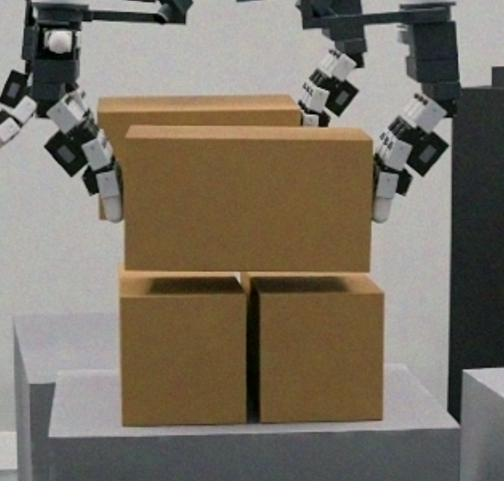

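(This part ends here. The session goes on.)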